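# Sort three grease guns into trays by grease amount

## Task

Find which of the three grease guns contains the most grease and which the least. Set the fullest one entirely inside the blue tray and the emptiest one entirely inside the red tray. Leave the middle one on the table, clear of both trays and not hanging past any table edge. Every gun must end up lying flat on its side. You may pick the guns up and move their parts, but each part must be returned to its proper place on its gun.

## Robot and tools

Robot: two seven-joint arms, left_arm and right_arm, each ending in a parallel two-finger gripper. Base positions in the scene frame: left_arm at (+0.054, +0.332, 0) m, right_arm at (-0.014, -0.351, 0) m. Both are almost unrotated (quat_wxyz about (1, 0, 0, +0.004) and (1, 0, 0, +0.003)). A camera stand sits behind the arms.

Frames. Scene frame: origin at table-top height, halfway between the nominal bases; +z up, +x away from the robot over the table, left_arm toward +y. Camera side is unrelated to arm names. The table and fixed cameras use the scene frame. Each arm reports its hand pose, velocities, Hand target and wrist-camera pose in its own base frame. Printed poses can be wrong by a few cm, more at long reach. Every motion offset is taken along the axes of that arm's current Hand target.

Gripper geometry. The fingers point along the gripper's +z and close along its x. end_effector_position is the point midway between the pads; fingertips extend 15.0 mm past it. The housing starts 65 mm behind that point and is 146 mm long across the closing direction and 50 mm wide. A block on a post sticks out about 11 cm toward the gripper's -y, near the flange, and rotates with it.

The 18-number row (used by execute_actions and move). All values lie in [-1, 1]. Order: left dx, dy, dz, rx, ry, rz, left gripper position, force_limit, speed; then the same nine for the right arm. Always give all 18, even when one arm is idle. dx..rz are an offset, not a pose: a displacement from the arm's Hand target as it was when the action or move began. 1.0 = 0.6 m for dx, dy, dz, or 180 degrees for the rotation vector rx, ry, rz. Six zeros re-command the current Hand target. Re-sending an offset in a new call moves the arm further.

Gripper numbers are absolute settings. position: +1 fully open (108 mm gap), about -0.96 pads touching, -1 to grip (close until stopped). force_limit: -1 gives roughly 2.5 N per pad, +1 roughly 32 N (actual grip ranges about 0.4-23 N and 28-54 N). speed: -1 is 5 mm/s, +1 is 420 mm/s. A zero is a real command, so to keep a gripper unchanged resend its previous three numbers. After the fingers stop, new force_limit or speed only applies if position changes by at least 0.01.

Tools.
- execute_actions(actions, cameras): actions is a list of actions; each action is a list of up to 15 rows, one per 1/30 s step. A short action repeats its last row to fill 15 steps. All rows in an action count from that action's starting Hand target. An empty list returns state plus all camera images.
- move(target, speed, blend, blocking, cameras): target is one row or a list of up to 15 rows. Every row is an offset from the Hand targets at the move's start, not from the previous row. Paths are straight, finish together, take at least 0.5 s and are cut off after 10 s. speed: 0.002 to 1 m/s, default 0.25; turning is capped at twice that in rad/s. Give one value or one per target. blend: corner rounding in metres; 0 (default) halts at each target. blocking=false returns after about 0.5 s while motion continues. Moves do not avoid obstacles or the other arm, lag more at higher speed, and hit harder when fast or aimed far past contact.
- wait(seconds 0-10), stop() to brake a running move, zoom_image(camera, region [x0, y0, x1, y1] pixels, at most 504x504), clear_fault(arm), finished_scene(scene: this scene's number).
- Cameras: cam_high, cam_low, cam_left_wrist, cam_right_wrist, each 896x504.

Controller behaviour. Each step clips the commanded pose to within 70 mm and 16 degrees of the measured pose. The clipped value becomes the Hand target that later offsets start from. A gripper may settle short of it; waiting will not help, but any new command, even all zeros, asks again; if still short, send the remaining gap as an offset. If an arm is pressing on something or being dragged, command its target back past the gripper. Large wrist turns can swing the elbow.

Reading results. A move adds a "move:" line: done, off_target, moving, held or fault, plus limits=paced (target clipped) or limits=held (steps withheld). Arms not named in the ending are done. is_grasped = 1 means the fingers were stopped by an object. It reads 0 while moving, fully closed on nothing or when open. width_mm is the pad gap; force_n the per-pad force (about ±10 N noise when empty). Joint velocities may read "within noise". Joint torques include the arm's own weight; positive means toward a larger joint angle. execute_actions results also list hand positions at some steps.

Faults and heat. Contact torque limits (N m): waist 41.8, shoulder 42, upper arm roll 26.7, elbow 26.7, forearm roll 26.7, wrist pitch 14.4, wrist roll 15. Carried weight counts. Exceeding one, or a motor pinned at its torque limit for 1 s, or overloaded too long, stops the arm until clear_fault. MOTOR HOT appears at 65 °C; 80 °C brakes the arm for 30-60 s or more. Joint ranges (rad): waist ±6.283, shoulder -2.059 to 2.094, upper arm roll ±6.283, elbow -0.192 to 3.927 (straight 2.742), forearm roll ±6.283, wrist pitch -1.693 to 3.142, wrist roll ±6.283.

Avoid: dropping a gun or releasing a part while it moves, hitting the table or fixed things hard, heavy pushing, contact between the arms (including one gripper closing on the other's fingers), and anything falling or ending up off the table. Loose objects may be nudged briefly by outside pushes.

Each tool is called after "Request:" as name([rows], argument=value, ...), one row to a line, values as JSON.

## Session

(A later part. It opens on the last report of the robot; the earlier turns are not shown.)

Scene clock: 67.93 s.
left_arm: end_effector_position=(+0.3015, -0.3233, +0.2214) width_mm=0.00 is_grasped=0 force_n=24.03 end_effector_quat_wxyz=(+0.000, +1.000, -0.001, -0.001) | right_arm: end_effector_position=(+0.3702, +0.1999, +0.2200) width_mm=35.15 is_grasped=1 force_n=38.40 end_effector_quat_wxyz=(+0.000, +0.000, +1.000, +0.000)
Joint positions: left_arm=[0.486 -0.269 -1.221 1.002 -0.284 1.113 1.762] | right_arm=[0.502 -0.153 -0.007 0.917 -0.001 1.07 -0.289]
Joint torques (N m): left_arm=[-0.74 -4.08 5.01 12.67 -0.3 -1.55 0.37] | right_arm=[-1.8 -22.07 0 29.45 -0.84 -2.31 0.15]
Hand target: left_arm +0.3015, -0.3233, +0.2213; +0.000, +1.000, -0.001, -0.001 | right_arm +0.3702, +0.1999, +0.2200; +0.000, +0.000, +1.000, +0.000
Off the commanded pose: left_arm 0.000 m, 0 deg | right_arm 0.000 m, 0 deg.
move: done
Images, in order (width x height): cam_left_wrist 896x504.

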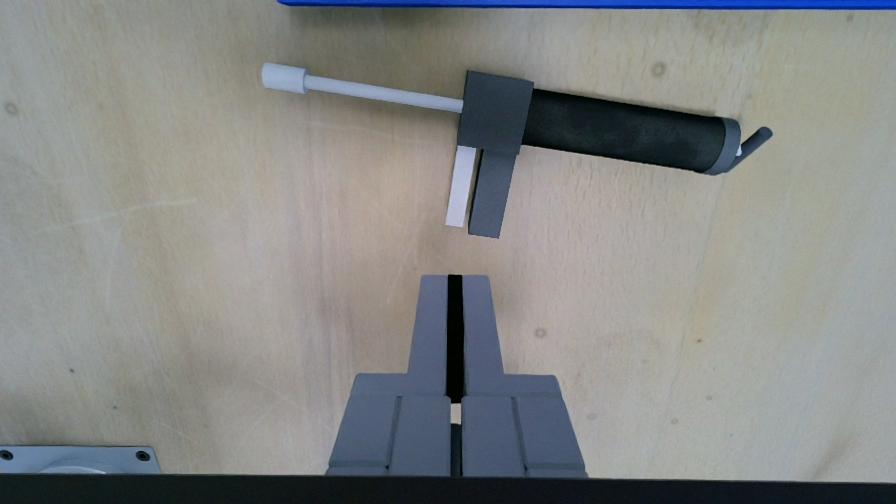

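Request:
move(target=[0,0,-0.132,0,0,0,0.998,0.5,0.5,0,0,0,0,0,0,-1,0.4,-0.3], cameras=["cam_left_wrist","cam_low"])

Request:
zoom_image(camera="cam_left_wrist", region=[340, 270, 560, 480])

Scene clock: 69.20 s.
left_arm: end_effector_position=(+0.3016, -0.3232, +0.3005) width_mm=107.88 is_grasped=0 force_n=0.00 end_effector_quat_wxyz=(+0.000, +1.000, -0.001, -0.001) | right_arm: end_effector_position=(+0.3702, +0.1999, +0.2200) width_mm=35.15 is_grasped=1 force_n=38.40 end_effector_quat_wxyz=(+0.000, +0.000, +1.000, +0.000)
Joint positions: left_arm=[0.444 -0.325 -1.106 1.188 -0.299 1.348 1.785] | right_arm=[0.502 -0.153 -0.007 0.917 -0.001 1.07 -0.289]
Joint torques (N m): left_arm=[-0.9 -4.59 5.85 13.27 -0.54 -1.12 0.26] | right_arm=[-2.04 -22.2 0.12 29.96 -1.13 -2.24 0.13]
Hand target: left_arm +0.3016, -0.3233, +0.3005; +0.000, +1.000, -0.001, -0.001 | right_arm +0.3702, +0.1999, +0.2200; +0.000, +0.000, +1.000, +0.000
Off the commanded pose: left_arm 0.000 m, 0 deg | right_arm 0.000 m, 0 deg.
move: done
Images, in order (width x height): cam_low 896x504, cam_left_wrist 896x504.

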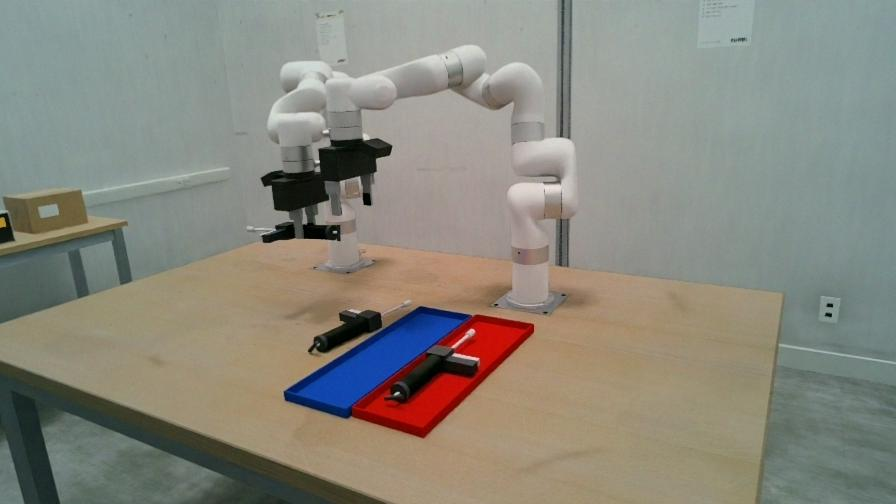

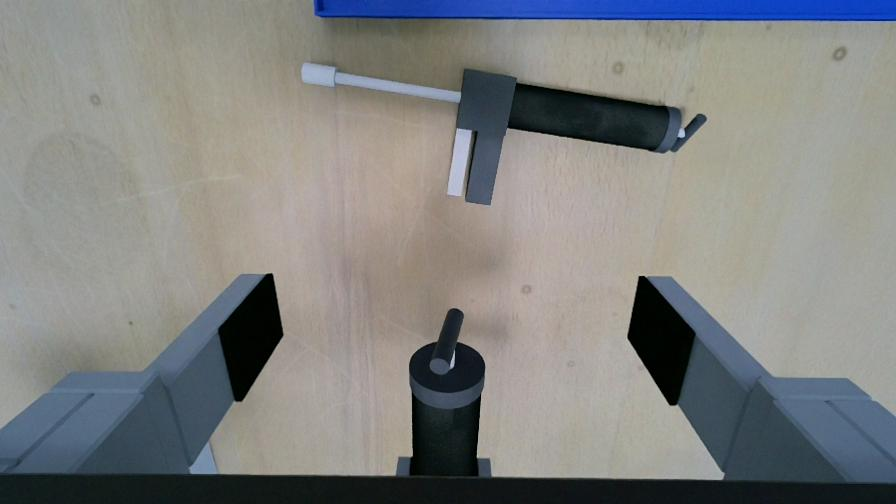

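Scaled by 2.291 from the camera's 896x504 image, which has a finer 1280x720 frame.

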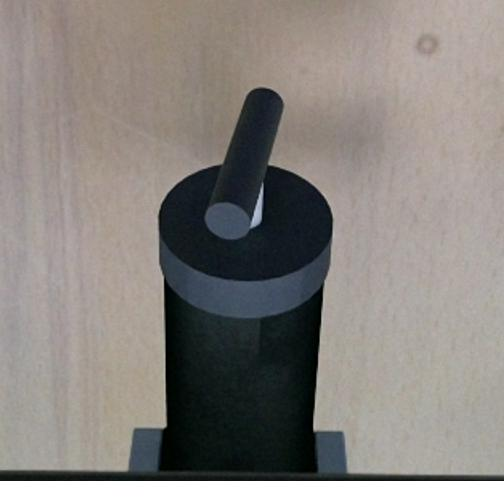

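Request:
move([
  [-0.002,0.073,0.06,0,0,0,0.3,0.5,0.5,0,0,0,0,0,0,-1,0.4,-0.3],
  [-0.002,0.073,0.135,0,0,0,0.3,0.5,0.5,0,0,0,0,0,0,-1,0.4,-0.3],
  [-0.002,0.073,0.135,0,0,0,-1,0.4,-0.3,0,0,0,0,0,0,-1,0.4,-0.3],
  [-0.002,0.04,0.135,0,0,0,-1,0.4,-0.3,0,0,0,0,0,0,-1,0.4,-0.3],
], speed=[0.25,0.25,0.25,0.06], blend=[0.02,0,0,0], cameras=["cam_left_wrist"])

Scene clock: 74.00 s.
left_arm: end_effector_position=(+0.3003, -0.3473, +0.2196) width_mm=8.04 is_grasped=1 force_n=39.47 end_effector_quat_wxyz=(+0.000, +1.000, -0.001, -0.001) | right_arm: end_effector_position=(+0.3702, +0.1999, +0.2200) width_mm=35.15 is_grasped=1 force_n=39.56 end_effector_quat_wxyz=(+0.000, +0.000, +1.000, +0.000)
Joint positions: left_arm=[0.562 -0.146 -1.371 1.055 -0.164 1.09 1.627] | right_arm=[0.502 -0.153 -0.007 0.917 -0.001 1.07 -0.289]
Joint torques (N m): left_arm=[1.01 -3.41 4.35 13.11 0.08 -1.77 0.26] | right_arm=[1.38 -21.98 0.76 28.25 0.24 -1.7 -0.34]
Hand target: left_arm +0.3003, -0.3473, +0.2196; +0.000, +1.000, -0.001, -0.001 | right_arm +0.3702, +0.1999, +0.2200; +0.000, +0.000, +1.000, +0.000
Off the commanded pose: left_arm 0.000 m, 0 deg | right_arm 0.000 m, 0 deg.
move: done
Images, in order (width x height): cam_left_wrist 896x504.

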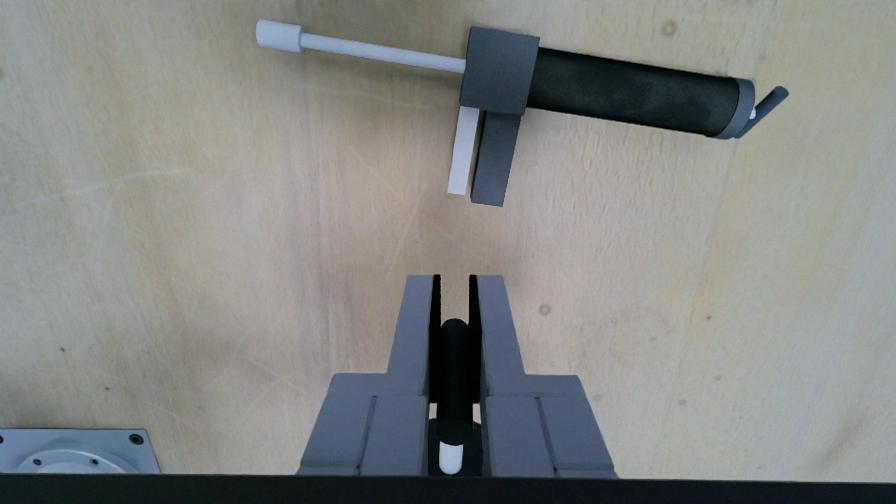

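Request:
move(target=[0,-0.11,0,0,0,0,-1,0.4,-0.3,0,0,0,0,0,0,-1,0.4,-0.3], speed=0.08, cameras=["cam_left_wrist"])

Scene clock: 75.57 s.
left_arm: end_effector_position=(+0.3004, -0.2814, +0.2195) width_mm=8.04 is_grasped=1 force_n=39.52 end_effector_quat_wxyz=(+0.000, +1.000, -0.001, -0.001) | right_arm: end_effector_position=(+0.3702, +0.2000, +0.2200) width_mm=35.15 is_grasped=1 force_n=38.08 end_effector_quat_wxyz=(+0.000, +0.000, +1.000, +0.000)
Joint positions: left_arm=[0.393 -0.388 -1.04 0.899 -0.371 1.131 1.908] | right_arm=[0.502 -0.153 -0.007 0.917 -0.001 1.07 -0.289]
Joint torques (N m): left_arm=[7.82 -6.27 12.32 5.15 6.38 1.18 0.33] | right_arm=[-17.51 -23.19 -13.92 24.33 -6.15 1.05 0.01]
Hand target: left_arm +0.3004, -0.2813, +0.2195; +0.000, +1.000, -0.001, -0.001 | right_arm +0.3702, +0.1999, +0.2200; +0.000, +0.000, +1.000, +0.000
Off the commanded pose: left_arm 0.000 m, 0 deg | right_arm 0.000 m, 0 deg.
move: done
Images, in order (width x height): cam_left_wrist 896x504.

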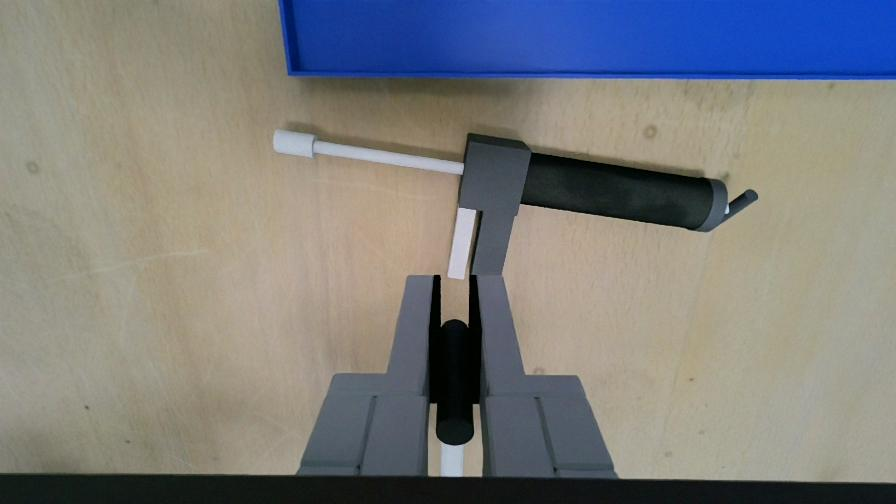

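Request:
move([
  [0,0.12,0,0,0,0,-0.98,-0.6,-0.3,0,0,0,0,0,0,-1,0.4,-0.3],
  [0,0.139,0,0,0,0,-0.98,-0.6,-0.3,0,0,0,0,0,0,-1,0.4,-0.3],
  [0,0.139,0,0,0,0,0.3,0.5,0.3,0,0,0,0,0,0,-1,0.4,-0.3],
  [0,0.09,-0.135,0,0,0,0.3,0.5,0.5,0,0,0,0,0,0,-1,0.4,-0.3],
], speed=[0.12,0.04,0.2,0.3], cameras=["cam_left_wrist","cam_right_wrist"])

Scene clock: 81.10 s.
left_arm: end_effector_position=(+0.3004, -0.3353, +0.3006) width_mm=69.50 is_grasped=0 force_n=0.00 end_effector_quat_wxyz=(+0.000, +1.000, -0.001, -0.001) | right_arm: end_effector_position=(+0.3702, +0.1999, +0.2200) width_mm=35.15 is_grasped=1 force_n=38.40 end_effector_quat_wxyz=(+0.000, +0.000, +1.000, +0.000)
Joint positions: left_arm=[0.481 -0.3 -1.17 1.215 -0.285 1.345 1.75] | right_arm=[0.502 -0.153 -0.007 0.917 -0.001 1.07 -0.289]
Joint torques (N m): left_arm=[-0.99 -3.62 5.58 12.72 -0.54 -1.47 0.36] | right_arm=[-2.38 -22.47 -0.03 29.9 -0.71 -2.24 0.36]
Hand target: left_arm +0.3004, -0.3353, +0.3006; +0.000, +1.000, -0.001, -0.001 | right_arm +0.3702, +0.1999, +0.2200; +0.000, +0.000, +1.000, +0.000
Off the commanded pose: left_arm 0.000 m, 0 deg | right_arm 0.000 m, 0 deg.
move: done
Images, in order (width x height): cam_left_wrist 896x504, cam_right_wrist 896x504.

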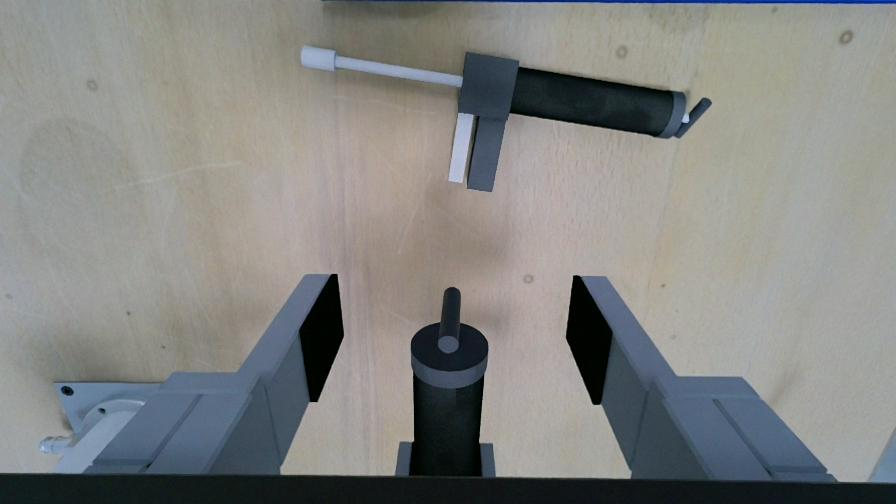

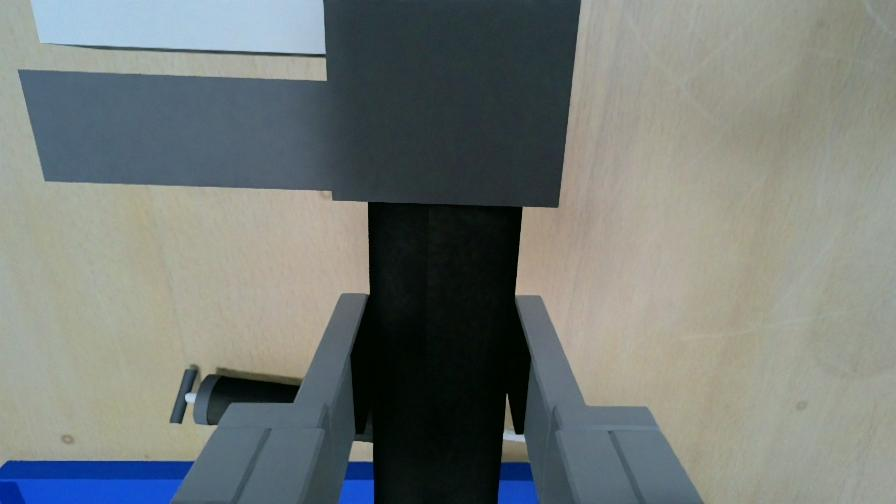

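Request:
move([
  [-0.1,-0.2,0,0,0,0,0.5,0.5,0.5,0.3912,0.0835,0,0,0,0,-1,0.4,-0.3],
  [-0.1,-0.2,0,0,0,0,0.5,0.5,0.5,0.3912,0.0835,0.328,0,0,0,-1,0.4,-0.3],
  [-0.1,-0.2,0,0,0,0,0.5,0.5,0.5,0.3912,0.0835,0.328,0,0,0,0.2,0.4,0.2],
  [-0.1,-0.2,0,0,0,0,0.5,0.5,0.5,0.3912,0.0835,0.0,0,0,0,0.2,0.4,0.2],
], speed=[0.4,0.2,0.2,0.35], blend=[0.03,0,0,0])

Request:
move([
  [0,0,0,0,0,0,0.5,0.5,0.5,-0.5275,0.228,0.05,0,0,0.542,0.2,0.4,0.2],
  [-0.294,0.3545,0.168,0,0,0,0.5,0.5,0.5,-0.5275,0.228,0.117,0,0,0.542,0.2,0.4,0.2],
], speed=[0.5,0.4], blend=[0.05,0], cameras=["cam_left_wrist","cam_right_wrist"])

Scene clock: 87.87 s.
left_arm: end_effector_position=(+0.2406, -0.2152, +0.3005) width_mm=80.49 is_grasped=0 force_n=0.00 end_effector_quat_wxyz=(+0.000, +1.000, -0.001, -0.001) | right_arm: end_effector_position=(+0.1355, +0.2502, +0.2200) width_mm=64.00 is_grasped=0 force_n=0.00 end_effector_quat_wxyz=(+0.000, +0.000, +1.000, +0.000)
Joint positions: left_arm=[0.246 -0.762 -0.694 0.848 -0.46 1.491 2.101] | right_arm=[0.747 -0.683 0.281 0.516 0.19 1.186 0.111]
Joint torques (N m): left_arm=[-0.6 -2.38 8.1 11.81 1.24 -1.24 0.32] | right_arm=[1.71 -7.27 -3.65 28.05 -0.87 -1.98 -0.28]
Hand target: left_arm +0.2406, -0.2152, +0.3005; +0.000, +1.000, -0.001, -0.001 | right_arm +0.1356, +0.2502, +0.2201; +0.000, +0.000, +1.000, +0.000
Off the commanded pose: left_arm 0.000 m, 0 deg | right_arm 0.000 m, 0 deg.
move: done

Scene clock: 90.27 s.
left_arm: end_effector_position=(+0.2292, -0.2283, +0.2941) width_mm=80.49 is_grasped=0 force_n=0.00 end_effector_quat_wxyz=(+0.000, +1.000, -0.001, -0.001) | right_arm: end_effector_position=(+0.4383, +0.3793, +0.1902) width_mm=64.00 is_grasped=0 force_n=0.00 end_effector_quat_wxyz=(-0.003, +0.728, +0.685, +0.010)
Joint positions: left_arm=[0.226 -0.78 -0.72 0.835 -0.486 1.488 2.07] | right_arm=[0.481 0.392 0.274 1.491 -0.11 1.094 1.629]
Joint torques (N m): left_arm=[1.4 2.12 8.69 12.28 1.29 -1.15 0.32] | right_arm=[-2.14 -34.28 3.5 26.22 0.54 -2.56 -0.29]
Hand target: left_arm +0.2293, -0.2283, +0.2941; +0.000, +1.000, -0.001, -0.001 (not the last commanded pose) | right_arm +0.4383, +0.3793, +0.1902; -0.003, +0.728, +0.685, +0.010 (not the last commanded pose)
Off the commanded pose: left_arm 0.276 m, 0 deg | right_arm 0.043 m, 4 deg.
move: held (left_arm, right_arm; a check stopped the path); path passed 0 of 2 targets; limits=held
pose unreachable (left arm): on one or more control steps of this call, first in action 0 (counted from 0), this arm could not follow its commanded pose, so it was not sent that pose on those steps. It may still have moved: this result reports where it is.
cause: moving toward the commanded pose would bring a part of the arm too close to another arm (this arm's gripper and the right arm's gripper, where that arm would come to rest).
pose unreachable (right arm): on one or more control steps of this call, first in action 0 (counted from 0), this arm could not follow its commanded pose, so it was not sent that pose on those steps. It may still have moved: this result reports where it is.
cause: moving toward the commanded pose would bring a part of the arm too close to another arm (this arm's gripper and the left arm's gripper, along the way the arms are being sent, or toward where that arm still pushes).
Images, in order (width x height): cam_left_wrist 896x504, cam_right_wrist 896x504.

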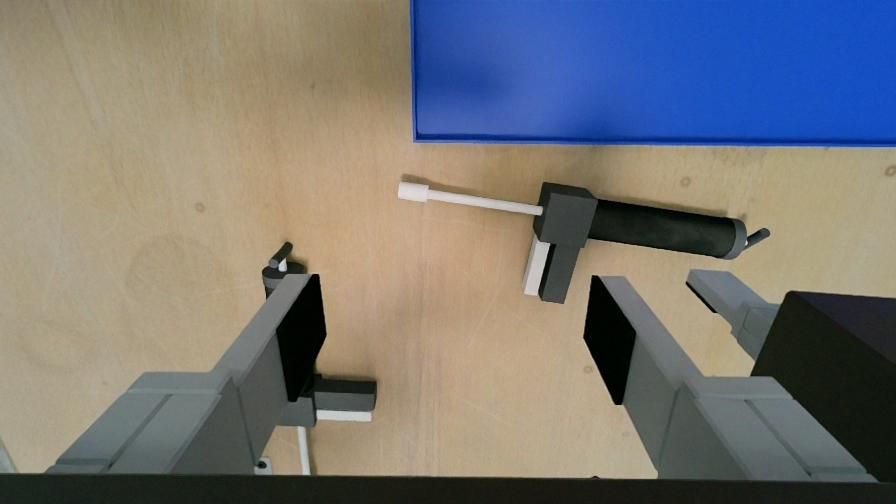

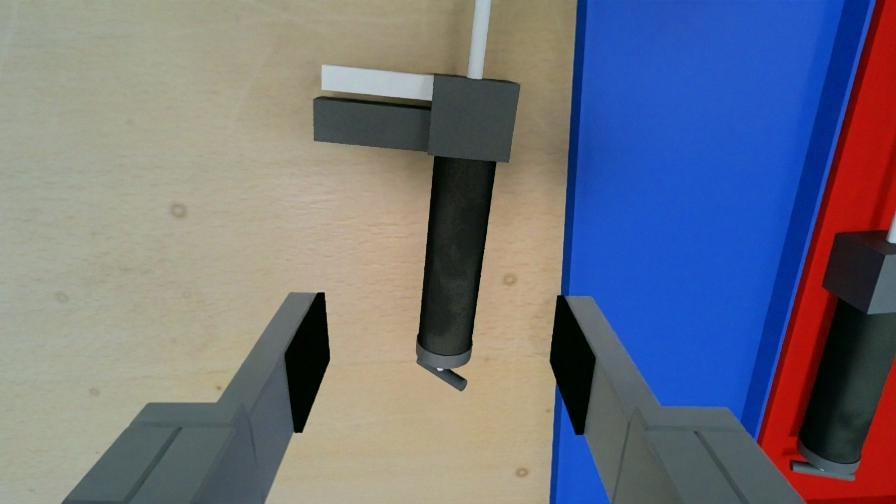

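Request:
move([
  [0,0,0,0,0,0,0.5,0.5,0.5,0.012,0.012,0.281,0.003,-0.006,0.027,0.2,0.4,0.2],
  [0,0,0,0,0,0,0.5,0.5,0.5,0.012,0.012,0.281,0.003,-0.006,0.027,-1,0.4,-0.3],
  [0,0,0,0,0,0,0.5,0.5,0.5,0.012,0.012,-0.05,0.003,-0.006,0.027,-1,0.4,-0.3],
  [0,0,0,0,0,0,0.5,0.5,0.5,-0.305,-0.0955,-0.05,0.007,-0.002,-0.519,-1,0.4,-0.3],
  [-0.275,0.333,0.157,0,0,0,0.5,0.5,0.5,-0.305,-0.0955,-0.05,0.007,-0.002,-0.519,-1,0.4,-0.3],
], speed=[0.25,0.25,0.3,0.5,0.45], blend=[0,0,0.03,0,0], cameras=["cam_left_wrist","cam_right_wrist"])

Scene clock: 99.03 s.
left_arm: end_effector_position=(+0.0638, -0.4279, +0.2004) width_mm=80.49 is_grasped=0 force_n=0.00 end_effector_quat_wxyz=(+0.000, +1.000, -0.001, -0.001) | right_arm: end_effector_position=(+0.3698, +0.1996, +0.2162) width_mm=35.17 is_grasped=1 force_n=37.58 end_effector_quat_wxyz=(+0.000, +0.000, +1.000, +0.000)
Joint positions: left_arm=[0.187 -0.813 -1.327 0.982 -0.814 1.334 1.565] | right_arm=[0.251 -0.156 0.233 0.906 0.042 1.058 -0.324]
Joint torques (N m): left_arm=[1.26 14.06 12.69 10.05 1.15 -1.27 -0.35] | right_arm=[-1.82 -22.76 -1.19 29.51 0.09 -3.07 -0.24]
Hand target: left_arm +0.0638, -0.4279, +0.2004; +0.000, +1.000, -0.001, -0.001 | right_arm +0.3698, +0.1996, +0.2162; +0.000, +0.000, +1.000, +0.000
Off the commanded pose: left_arm 0.000 m, 0 deg | right_arm 0.000 m, 0 deg.
move: done
Images, in order (width x height): cam_left_wrist 896x504, cam_right_wrist 896x504.

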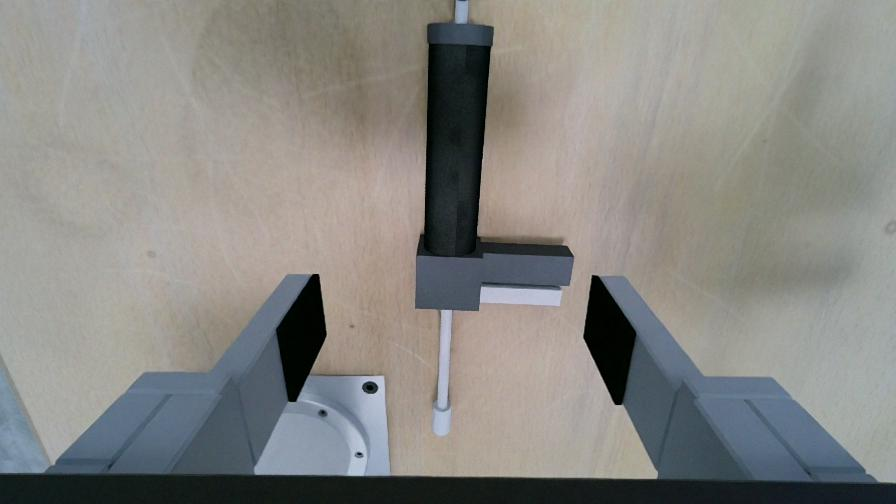

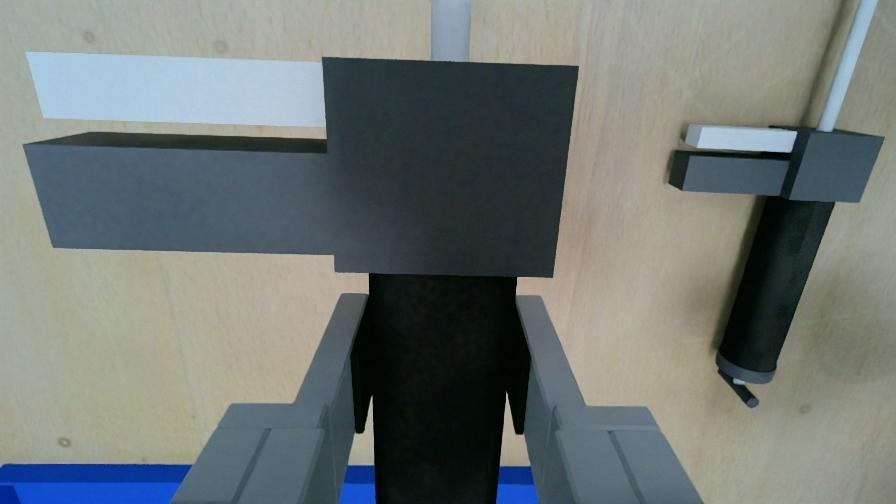

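Request:
move([
  [0.005,0.0167,0.298,0,0,0,0.5,0.6,0.5,0,0,0,0,0,0,-1,0.4,-0.3],
  [0.005,0.0167,0.298,0,0,0,-1,0.6,-0.2,0,0,0,0,0,0,-1,0.4,-0.3],
  [0.005,0.0,0.05,0,0,0,-1,0.6,-0.2,0,0,0,0,0,0,-1,0.4,-0.3],
  [0.005,-0.38,0.05,0,0,0,-1,0.6,-0.2,0,0,0,0,0,0,-1,0.4,-0.3],
  [0.707,-0.51,0.05,0,0,0.5,-1,0.6,-0.2,0,0,0,0,0,0,-1,0.4,-0.3],
], speed=[0.25,0.25,0.35,0.5,0.5], blend=[0,0,0.03,0.06,0], cameras=["cam_left_wrist"])

Scene clock: 104.90 s.
left_arm: end_effector_position=(+0.4883, -0.1225, +0.1693) width_mm=35.22 is_grasped=1 force_n=45.05 end_effector_quat_wxyz=(+0.001, +0.707, -0.708, -0.001) | right_arm: end_effector_position=(+0.3698, +0.1996, +0.2162) width_mm=35.17 is_grasped=1 force_n=37.58 end_effector_quat_wxyz=(+0.000, +0.000, +1.000, +0.000)
Joint positions: left_arm=[0.318 0.204 -0.595 1.143 0.136 0.98 3.584] | right_arm=[0.251 -0.156 0.233 0.906 0.042 1.058 -0.324]
Joint torques (N m): left_arm=[-0.86 -28.85 -2.14 15 1.11 -1.51 -0.3] | right_arm=[-1.78 -22.99 -1.43 29.47 0.27 -2.96 -0.38]
Hand target: left_arm +0.4883, -0.1225, +0.1693; +0.001, +0.707, -0.708, -0.001 | right_arm +0.3698, +0.1996, +0.2162; +0.000, +0.000, +1.000, +0.000
Off the commanded pose: left_arm 0.000 m, 0 deg | right_arm 0.000 m, 0 deg.
move: done; limits=paced
Images, in order (width x height): cam_left_wrist 896x504.

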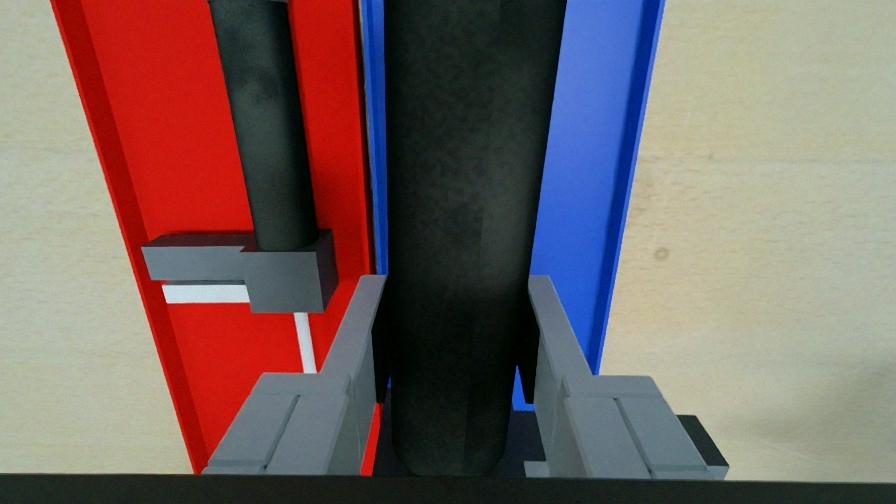

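Request:
move([
  [0,0,0.15,0,0,0,-1,0.6,-0.2,0,0,0,0,0,0,-1,0.4,-0.3],
  [0,0,0.236,0,0,0,-1,0.6,-0.2,0,0,0,0,0,0,-1,0.4,-0.3],
  [0,0,0.236,0,0,0,-0.2,0.4,-0.5,0,0,0,0,0,0,-1,0.4,-0.3],
  [0,0,0.02,0,0,0,-0.2,0.4,-0.5,0,0,0,0,0,0,-1,0.4,-0.3],
  [0.346,0.313,-0.218,0,0,-0.5,-0.2,0.4,-0.5,0,0,0,0,0,0,-1,0.4,-0.3],
], speed=[0.3,0.1,0.2,0.3,0.5], blend=[0.02,0,0,0.03,0], cameras=["cam_left_wrist","cam_high"])

Scene clock: 110.13 s.
left_arm: end_effector_position=(+0.3005, -0.3297, +0.3006) width_mm=42.00 is_grasped=0 force_n=0.00 end_effector_quat_wxyz=(+0.000, +1.000, -0.001, -0.001) | right_arm: end_effector_position=(+0.3698, +0.1996, +0.2162) width_mm=35.17 is_grasped=1 force_n=37.58 end_effector_quat_wxyz=(+0.000, +0.000, +1.000, +0.000)
Joint positions: left_arm=[0.128 -0.183 -0.884 1.196 -0.148 1.316 1.648] | right_arm=[0.251 -0.156 0.233 0.906 0.042 1.058 -0.324]
Joint torques (N m): left_arm=[1.31 -10.01 2.4 13.78 1.28 -1.22 -0.3] | right_arm=[-1.38 -22.95 -1.34 29.52 0.25 -3.02 -0.24]
Hand target: left_arm +0.3005, -0.3297, +0.3006; +0.000, +1.000, -0.001, -0.001 | right_arm +0.3698, +0.1996, +0.2162; +0.000, +0.000, +1.000, +0.000
Off the commanded pose: left_arm 0.000 m, 0 deg | right_arm 0.000 m, 0 deg.
move: done
Images, in order (width x height): cam_high 896x504, cam_left_wrist 896x504.

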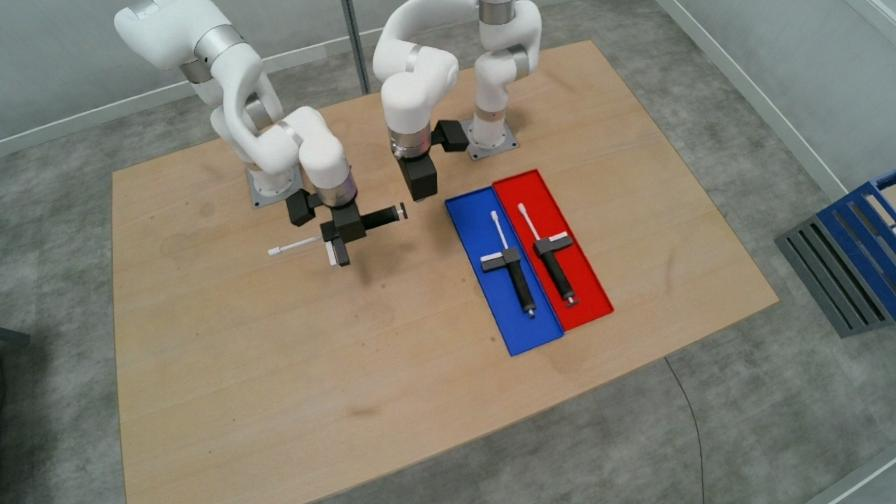

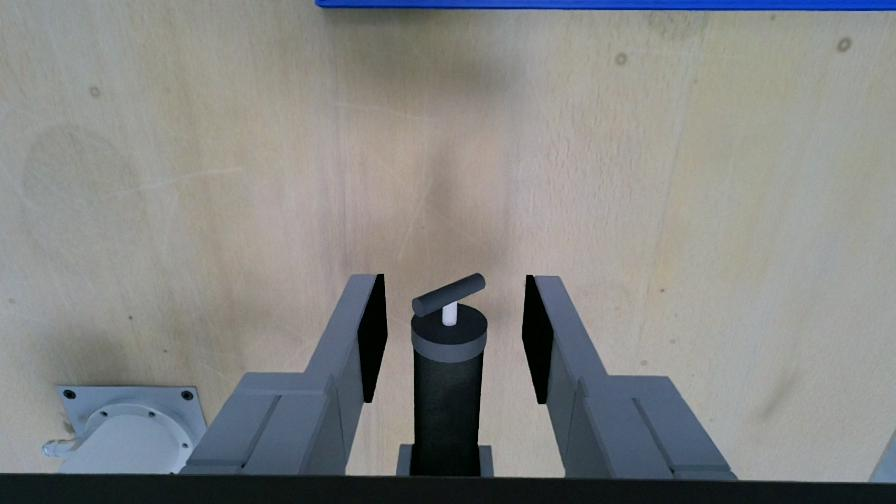

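Request:
move([
  [0.001,0.032,0.08,0,0,0,0.1,0.4,0.3,0,0,0,0,0,0,-1,0.4,-0.3],
  [0.001,0.032,0.139,0,0,0,0.1,0.4,0.3,0,0,0,0,0,0,-1,0.4,-0.3],
  [0.001,0.032,0.139,0,0,0,-1,0.1,-0.3,0,0,0,0,0,0,-1,0.4,-0.3],
  [0.001,-0.018,0.139,0,0,0,-1,0.1,-0.3,0,0,0,0,0,0,-1,0.4,-0.3],
], speed=[0.25,0.2,0.25,0.07], blend=[0.02,0,0,0], cameras=["cam_left_wrist"])

Scene clock: 113.57 s.
left_arm: end_effector_position=(+0.3010, -0.3190, +0.2172) width_mm=0.00 is_grasped=0 force_n=28.85 end_effector_quat_wxyz=(+0.000, +1.000, -0.001, -0.001) | right_arm: end_effector_position=(+0.3698, +0.1996, +0.2162) width_mm=35.17 is_grasped=1 force_n=37.49 end_effector_quat_wxyz=(+0.000, +0.000, +1.000, +0.000)
Joint positions: left_arm=[0.132 -0.151 -0.909 0.976 -0.137 1.074 1.653] | right_arm=[0.251 -0.156 0.233 0.906 0.042 1.058 -0.324]
Joint torques (N m): left_arm=[-0.84 -14.41 2.65 12.85 -0.53 -1.44 0.38] | right_arm=[-2.01 -20.97 -1.46 30.39 -1.02 -2.53 0.08]
Hand target: left_arm +0.3010, -0.3190, +0.2172; +0.000, +1.000, -0.001, -0.001 | right_arm +0.3698, +0.1996, +0.2162; +0.000, +0.000, +1.000, +0.000
Off the commanded pose: left_arm 0.000 m, 0 deg | right_arm 0.000 m, 0 deg.
move: done; blend cut to 0.0177 m at target 1
Images, in order (width x height): cam_left_wrist 896x504.

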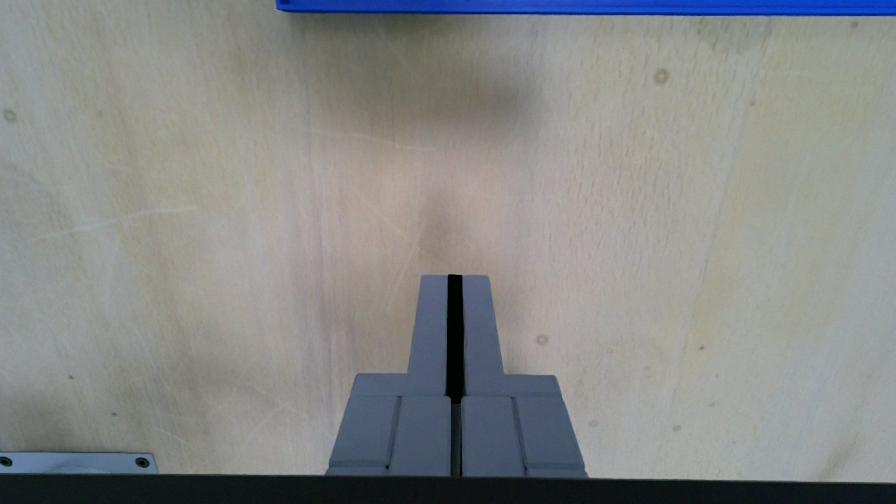

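Request:
move(target=[0,0,-0.139,0,0,0,0.1,0.5,0.5,0,0,0,0,0,0,-1,0.4,-0.3], cameras=["cam_left_wrist"])

Scene clock: 114.63 s.
left_arm: end_effector_position=(+0.3011, -0.3189, +0.3006) width_mm=58.50 is_grasped=0 force_n=0.00 end_effector_quat_wxyz=(+0.000, +1.000, -0.001, -0.001) | right_arm: end_effector_position=(+0.3698, +0.1996, +0.2162) width_mm=35.17 is_grasped=1 force_n=37.49 end_effector_quat_wxyz=(+0.000, +0.000, +1.000, +0.000)
Joint positions: left_arm=[0.133 -0.219 -0.859 1.17 -0.172 1.319 1.688] | right_arm=[0.251 -0.156 0.233 0.906 0.042 1.058 -0.324]
Joint torques (N m): left_arm=[1.43 -9.56 3.29 13.84 1.2 -1.1 -0.23] | right_arm=[-2.51 -21.15 -1.38 30.25 -0.76 -2.56 0.18]
Hand target: left_arm +0.3011, -0.3189, +0.3006; +0.000, +1.000, -0.001, -0.001 | right_arm +0.3698, +0.1996, +0.2162; +0.000, +0.000, +1.000, +0.000
Off the commanded pose: left_arm 0.000 m, 0 deg | right_arm 0.000 m, 0 deg.
move: done
Images, in order (width x height): cam_left_wrist 896x504.

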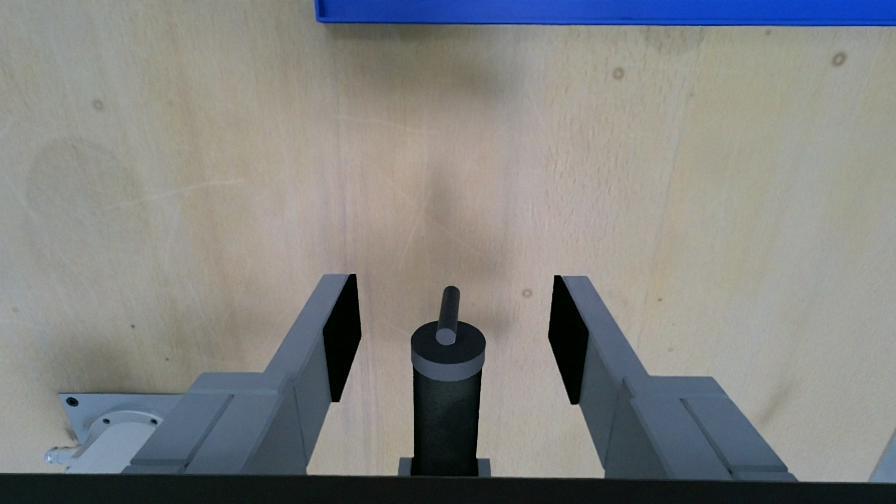

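Request:
move([
  [0,0.056,0.08,0,0,0,0.1,0.4,0.3,0,0,0,0,0,0,-1,0.4,-0.3],
  [0,0.056,0.139,0,0,0,0.1,0.4,0.3,0,0,0,0,0,0,-1,0.4,-0.3],
  [0,0.056,0.139,0,0,0,-1,0.2,-0.3,0,0,0,0,0,0,-1,0.4,-0.3],
  [0,-0.035,0.139,0,0,0,-1,0.2,-0.3,0,0,0,0,0,0,-1,0.4,-0.3],
], speed=[0.25,0.2,0.25,0.07], blend=[0.02,0,0,0], cameras=["cam_left_wrist"])

Scene clock: 118.03 s.
left_arm: end_effector_position=(+0.3010, -0.2980, +0.2172) width_mm=7.99 is_grasped=1 force_n=32.58 end_effector_quat_wxyz=(+0.000, +1.000, -0.001, -0.001) | right_arm: end_effector_position=(+0.3698, +0.1996, +0.2162) width_mm=35.17 is_grasped=1 force_n=38.40 end_effector_quat_wxyz=(+0.000, +0.000, +1.000, +0.000)
Joint positions: left_arm=[0.136 -0.221 -0.865 0.925 -0.193 1.079 1.733] | right_arm=[0.251 -0.156 0.233 0.906 0.042 1.058 -0.324]
Joint torques (N m): left_arm=[0.31 -13.67 4.16 12.5 0.04 -1.37 0.33] | right_arm=[0.16 -23.38 -0.79 29.31 0.03 -2.27 -0.51]
Hand target: left_arm +0.3010, -0.2980, +0.2172; +0.000, +1.000, -0.001, -0.001 | right_arm +0.3698, +0.1996, +0.2162; +0.000, +0.000, +1.000, +0.000
Off the commanded pose: left_arm 0.000 m, 0 deg | right_arm 0.000 m, 0 deg.
move: done; blend cut to 0.0177 m at target 1
Images, in order (width x height): cam_left_wrist 896x504.

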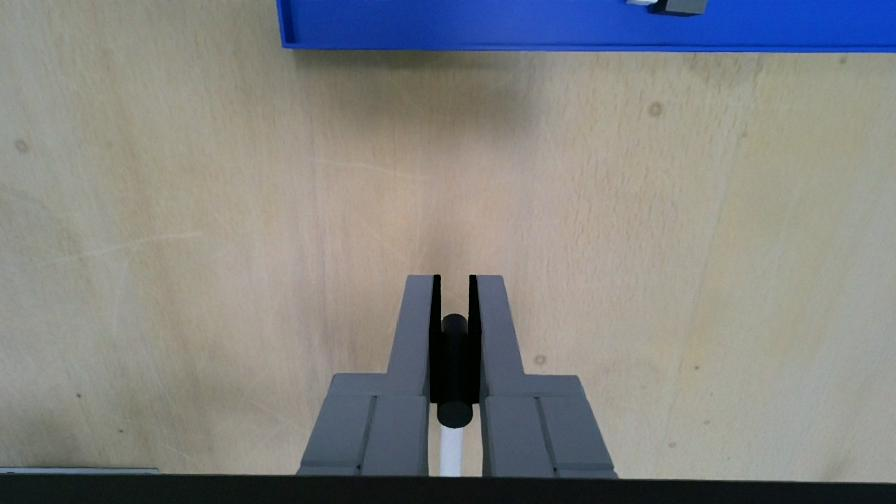

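Request:
move(target=[0,-0.023,0,0,0,0,-1,0.2,-0.3,0,0,0,0,0,0,-1,0.4,-0.3], speed=0.05)

Request:
move(target=[0,-0.015,0,0,0,0,-1,0.2,-0.3,0,0,0,0,0,0,-1,0.4,-0.3], speed=0.05, cameras=["cam_left_wrist"])

Scene clock: 119.27 s.
left_arm: end_effector_position=(+0.3010, -0.2842, +0.2172) width_mm=0.00 is_grasped=0 force_n=38.02 end_effector_quat_wxyz=(+0.000, +1.000, -0.001, -0.001) | right_arm: end_effector_position=(+0.3698, +0.1996, +0.2162) width_mm=35.17 is_grasped=1 force_n=37.40 end_effector_quat_wxyz=(+0.000, +0.000, +1.000, +0.000)
Joint positions: left_arm=[0.132 -0.261 -0.831 0.894 -0.22 1.084 1.78] | right_arm=[0.251 -0.156 0.233 0.906 0.042 1.058 -0.324]
Joint torques (N m): left_arm=[-0.62 -13.21 3.77 12.6 -0.47 -1.18 0.34] | right_arm=[2.02 -21.48 -0.28 31.68 0.19 -3.11 -0.06]
Hand target: left_arm +0.3010, -0.2842, +0.2172; +0.000, +1.000, -0.001, -0.001 | right_arm +0.3698, +0.1996, +0.2162; +0.000, +0.000, +1.000, +0.000
Off the commanded pose: left_arm 0.000 m, 0 deg | right_arm 0.000 m, 0 deg.
move: done

Scene clock: 120.03 s.
left_arm: end_effector_position=(+0.3010, -0.2752, +0.2172) width_mm=0.00 is_grasped=0 force_n=38.02 end_effector_quat_wxyz=(+0.000, +1.000, -0.001, -0.001) | right_arm: end_effector_position=(+0.3698, +0.1996, +0.2162) width_mm=35.17 is_grasped=1 force_n=37.40 end_effector_quat_wxyz=(+0.000, +0.000, +1.000, +0.000)
Joint positions: left_arm=[0.13 -0.286 -0.809 0.874 -0.235 1.087 1.81] | right_arm=[0.251 -0.156 0.233 0.906 0.042 1.058 -0.324]
Joint torques (N m): left_arm=[-0.75 -13.07 4.01 12.73 -0.48 -1.14 0.33] | right_arm=[2 -21.22 -0.41 31.89 0.21 -3.17 0.17]
Hand target: left_arm +0.3010, -0.2752, +0.2172; +0.000, +1.000, -0.001, -0.001 | right_arm +0.3698, +0.1996, +0.2162; +0.000, +0.000, +1.000, +0.000
Off the commanded pose: left_arm 0.000 m, 0 deg | right_arm 0.000 m, 0 deg.
move: done
Images, in order (width x height): cam_left_wrist 896x504.

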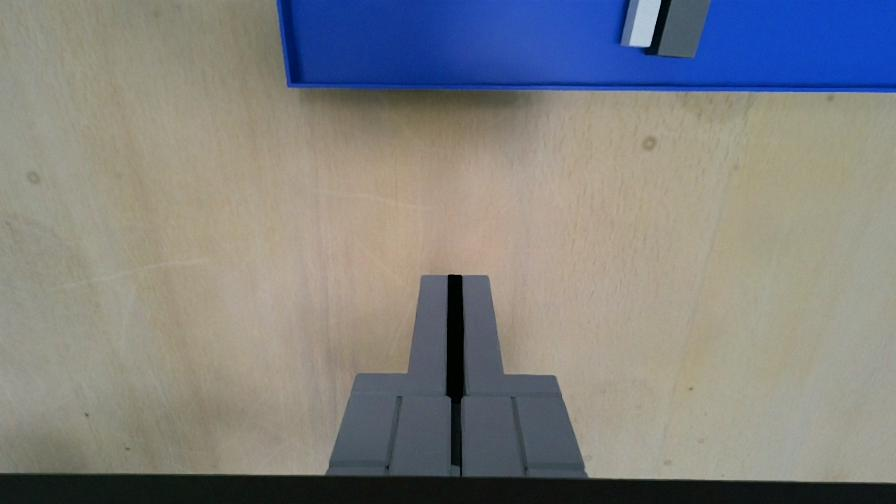

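Request:
move([
  [0,0.026,0,0,0,0,0.1,0.4,0.5,0,0,0,0,0,0,-1,0.4,-0.3],
  [0,0.026,0,0,0,0,-1,-0.4,-0.1,0,0,0,0,0,0,-1,0.4,-0.3],
  [0,0.11,0,0,0,0,-1,-0.4,-0.1,0,0,0,0,0,0,-1,0.4,-0.3],
  [0,0.128,0,0,0,0,-1,-0.4,-0.1,0,0,0,0,0,0,-1,0.4,-0.3],
  [0,0.128,0,0,0,0,0.1,0.4,0.3,0,0,0,0,0,0,-1,0.4,-0.3],
  [0,0.08,-0.139,0,0,0,0.1,0.4,0.3,0,0,0,0,0,0,-1,0.4,-0.3],
], speed=[0.2,0.2,0.12,0.04,0.2,0.3], cameras=["cam_left_wrist"])

Scene clock: 124.77 s.
left_arm: end_effector_position=(+0.3011, -0.3231, +0.3006) width_mm=58.49 is_grasped=0 force_n=0.00 end_effector_quat_wxyz=(+0.000, +1.000, -0.001, -0.001) | right_arm: end_effector_position=(+0.3698, +0.1996, +0.2162) width_mm=35.17 is_grasped=1 force_n=36.38 end_effector_quat_wxyz=(+0.000, +0.000, +1.000, +0.000)
Joint positions: left_arm=[0.153 -0.21 -0.887 1.181 -0.169 1.319 1.678] | right_arm=[0.251 -0.156 0.233 0.906 0.042 1.058 -0.324]
Joint torques (N m): left_arm=[1.44 -12.86 3.52 13.76 -0.61 -1.21 0.28] | right_arm=[-2.1 -21.39 -1.38 29.56 -0.79 -2.49 -0.23]
Hand target: left_arm +0.3011, -0.3231, +0.3006; +0.000, +1.000, -0.001, -0.001 | right_arm +0.3698, +0.1996, +0.2162; +0.000, +0.000, +1.000, +0.000
Off the commanded pose: left_arm 0.000 m, 0 deg | right_arm 0.000 m, 0 deg.
move: done
Images, in order (width x height): cam_left_wrist 896x504.

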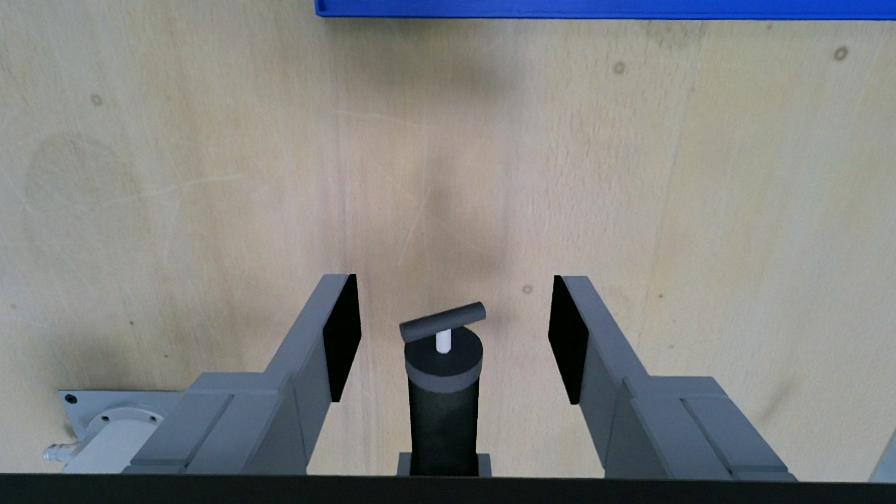

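Request:
move([
  [0,0,0,0,0,0,0.1,0.4,0.3,0,0,0.27,0,0,0,-1,0.4,-0.3],
  [0,0,0,0,0,0,0.1,0.4,0.3,0,0,0.322,0,0,0,-1,0.4,-0.3],
  [0,0,0,0,0,0,0.1,0.4,0.3,0,0,0.322,0,0,0,0.2,0.4,0.0],
  [0,-0.2,0,0,0,0,0.1,0.4,0.3,0,0,0.1,0,0,0,0.2,0.4,0.0],
], speed=[0.3,0.1,0.2,0.3], blend=[0.02,0,0,0], cameras=["cam_high"])

Scene clock: 128.33 s.
left_arm: end_effector_position=(+0.3013, -0.2032, +0.3006) width_mm=58.49 is_grasped=0 force_n=0.00 end_effector_quat_wxyz=(+0.000, +1.000, -0.001, -0.001) | right_arm: end_effector_position=(+0.3698, +0.1996, +0.1562) width_mm=63.99 is_grasped=0 force_n=0.00 end_effector_quat_wxyz=(+0.000, +0.000, +1.000, +0.000)
Joint positions: left_arm=[0.163 -0.496 -0.606 0.94 -0.282 1.368 2.032] | right_arm=[0.246 -0.075 0.246 0.805 0.024 0.878 -0.309]
Joint torques (N m): left_arm=[-0.8 -10.43 5.43 12.74 -0.58 -1.5 0.29] | right_arm=[-2.06 -21.61 -0.89 26.73 0.32 -1.81 -0.29]
Hand target: left_arm +0.3013, -0.2031, +0.3006; +0.000, +1.000, -0.001, -0.001 | right_arm +0.3699, +0.1996, +0.1562; +0.000, +0.000, +1.000, +0.000
Off the commanded pose: left_arm 0.000 m, 0 deg | right_arm 0.000 m, 0 deg.
move: done; blend cut to 0.0156 m at target 1
Images, in order (width x height): cam_high 896x504.

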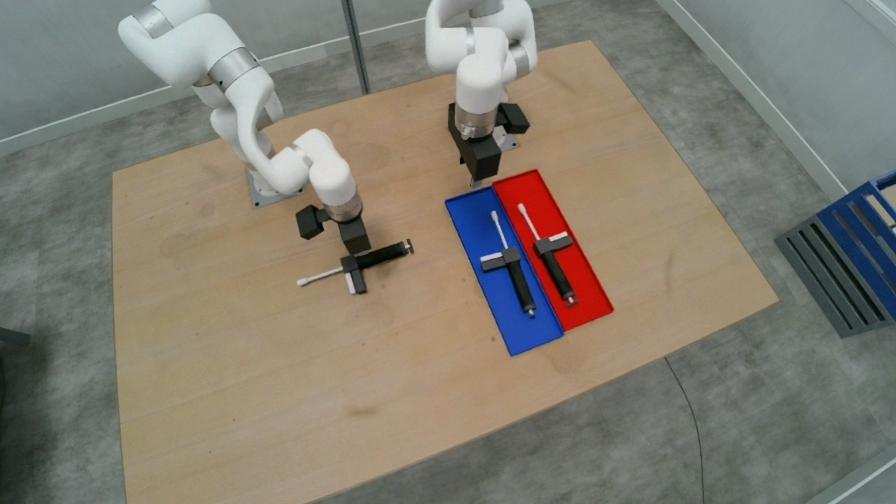

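Request:
finished_scene(scene=2)

The scene is finished: the task was done.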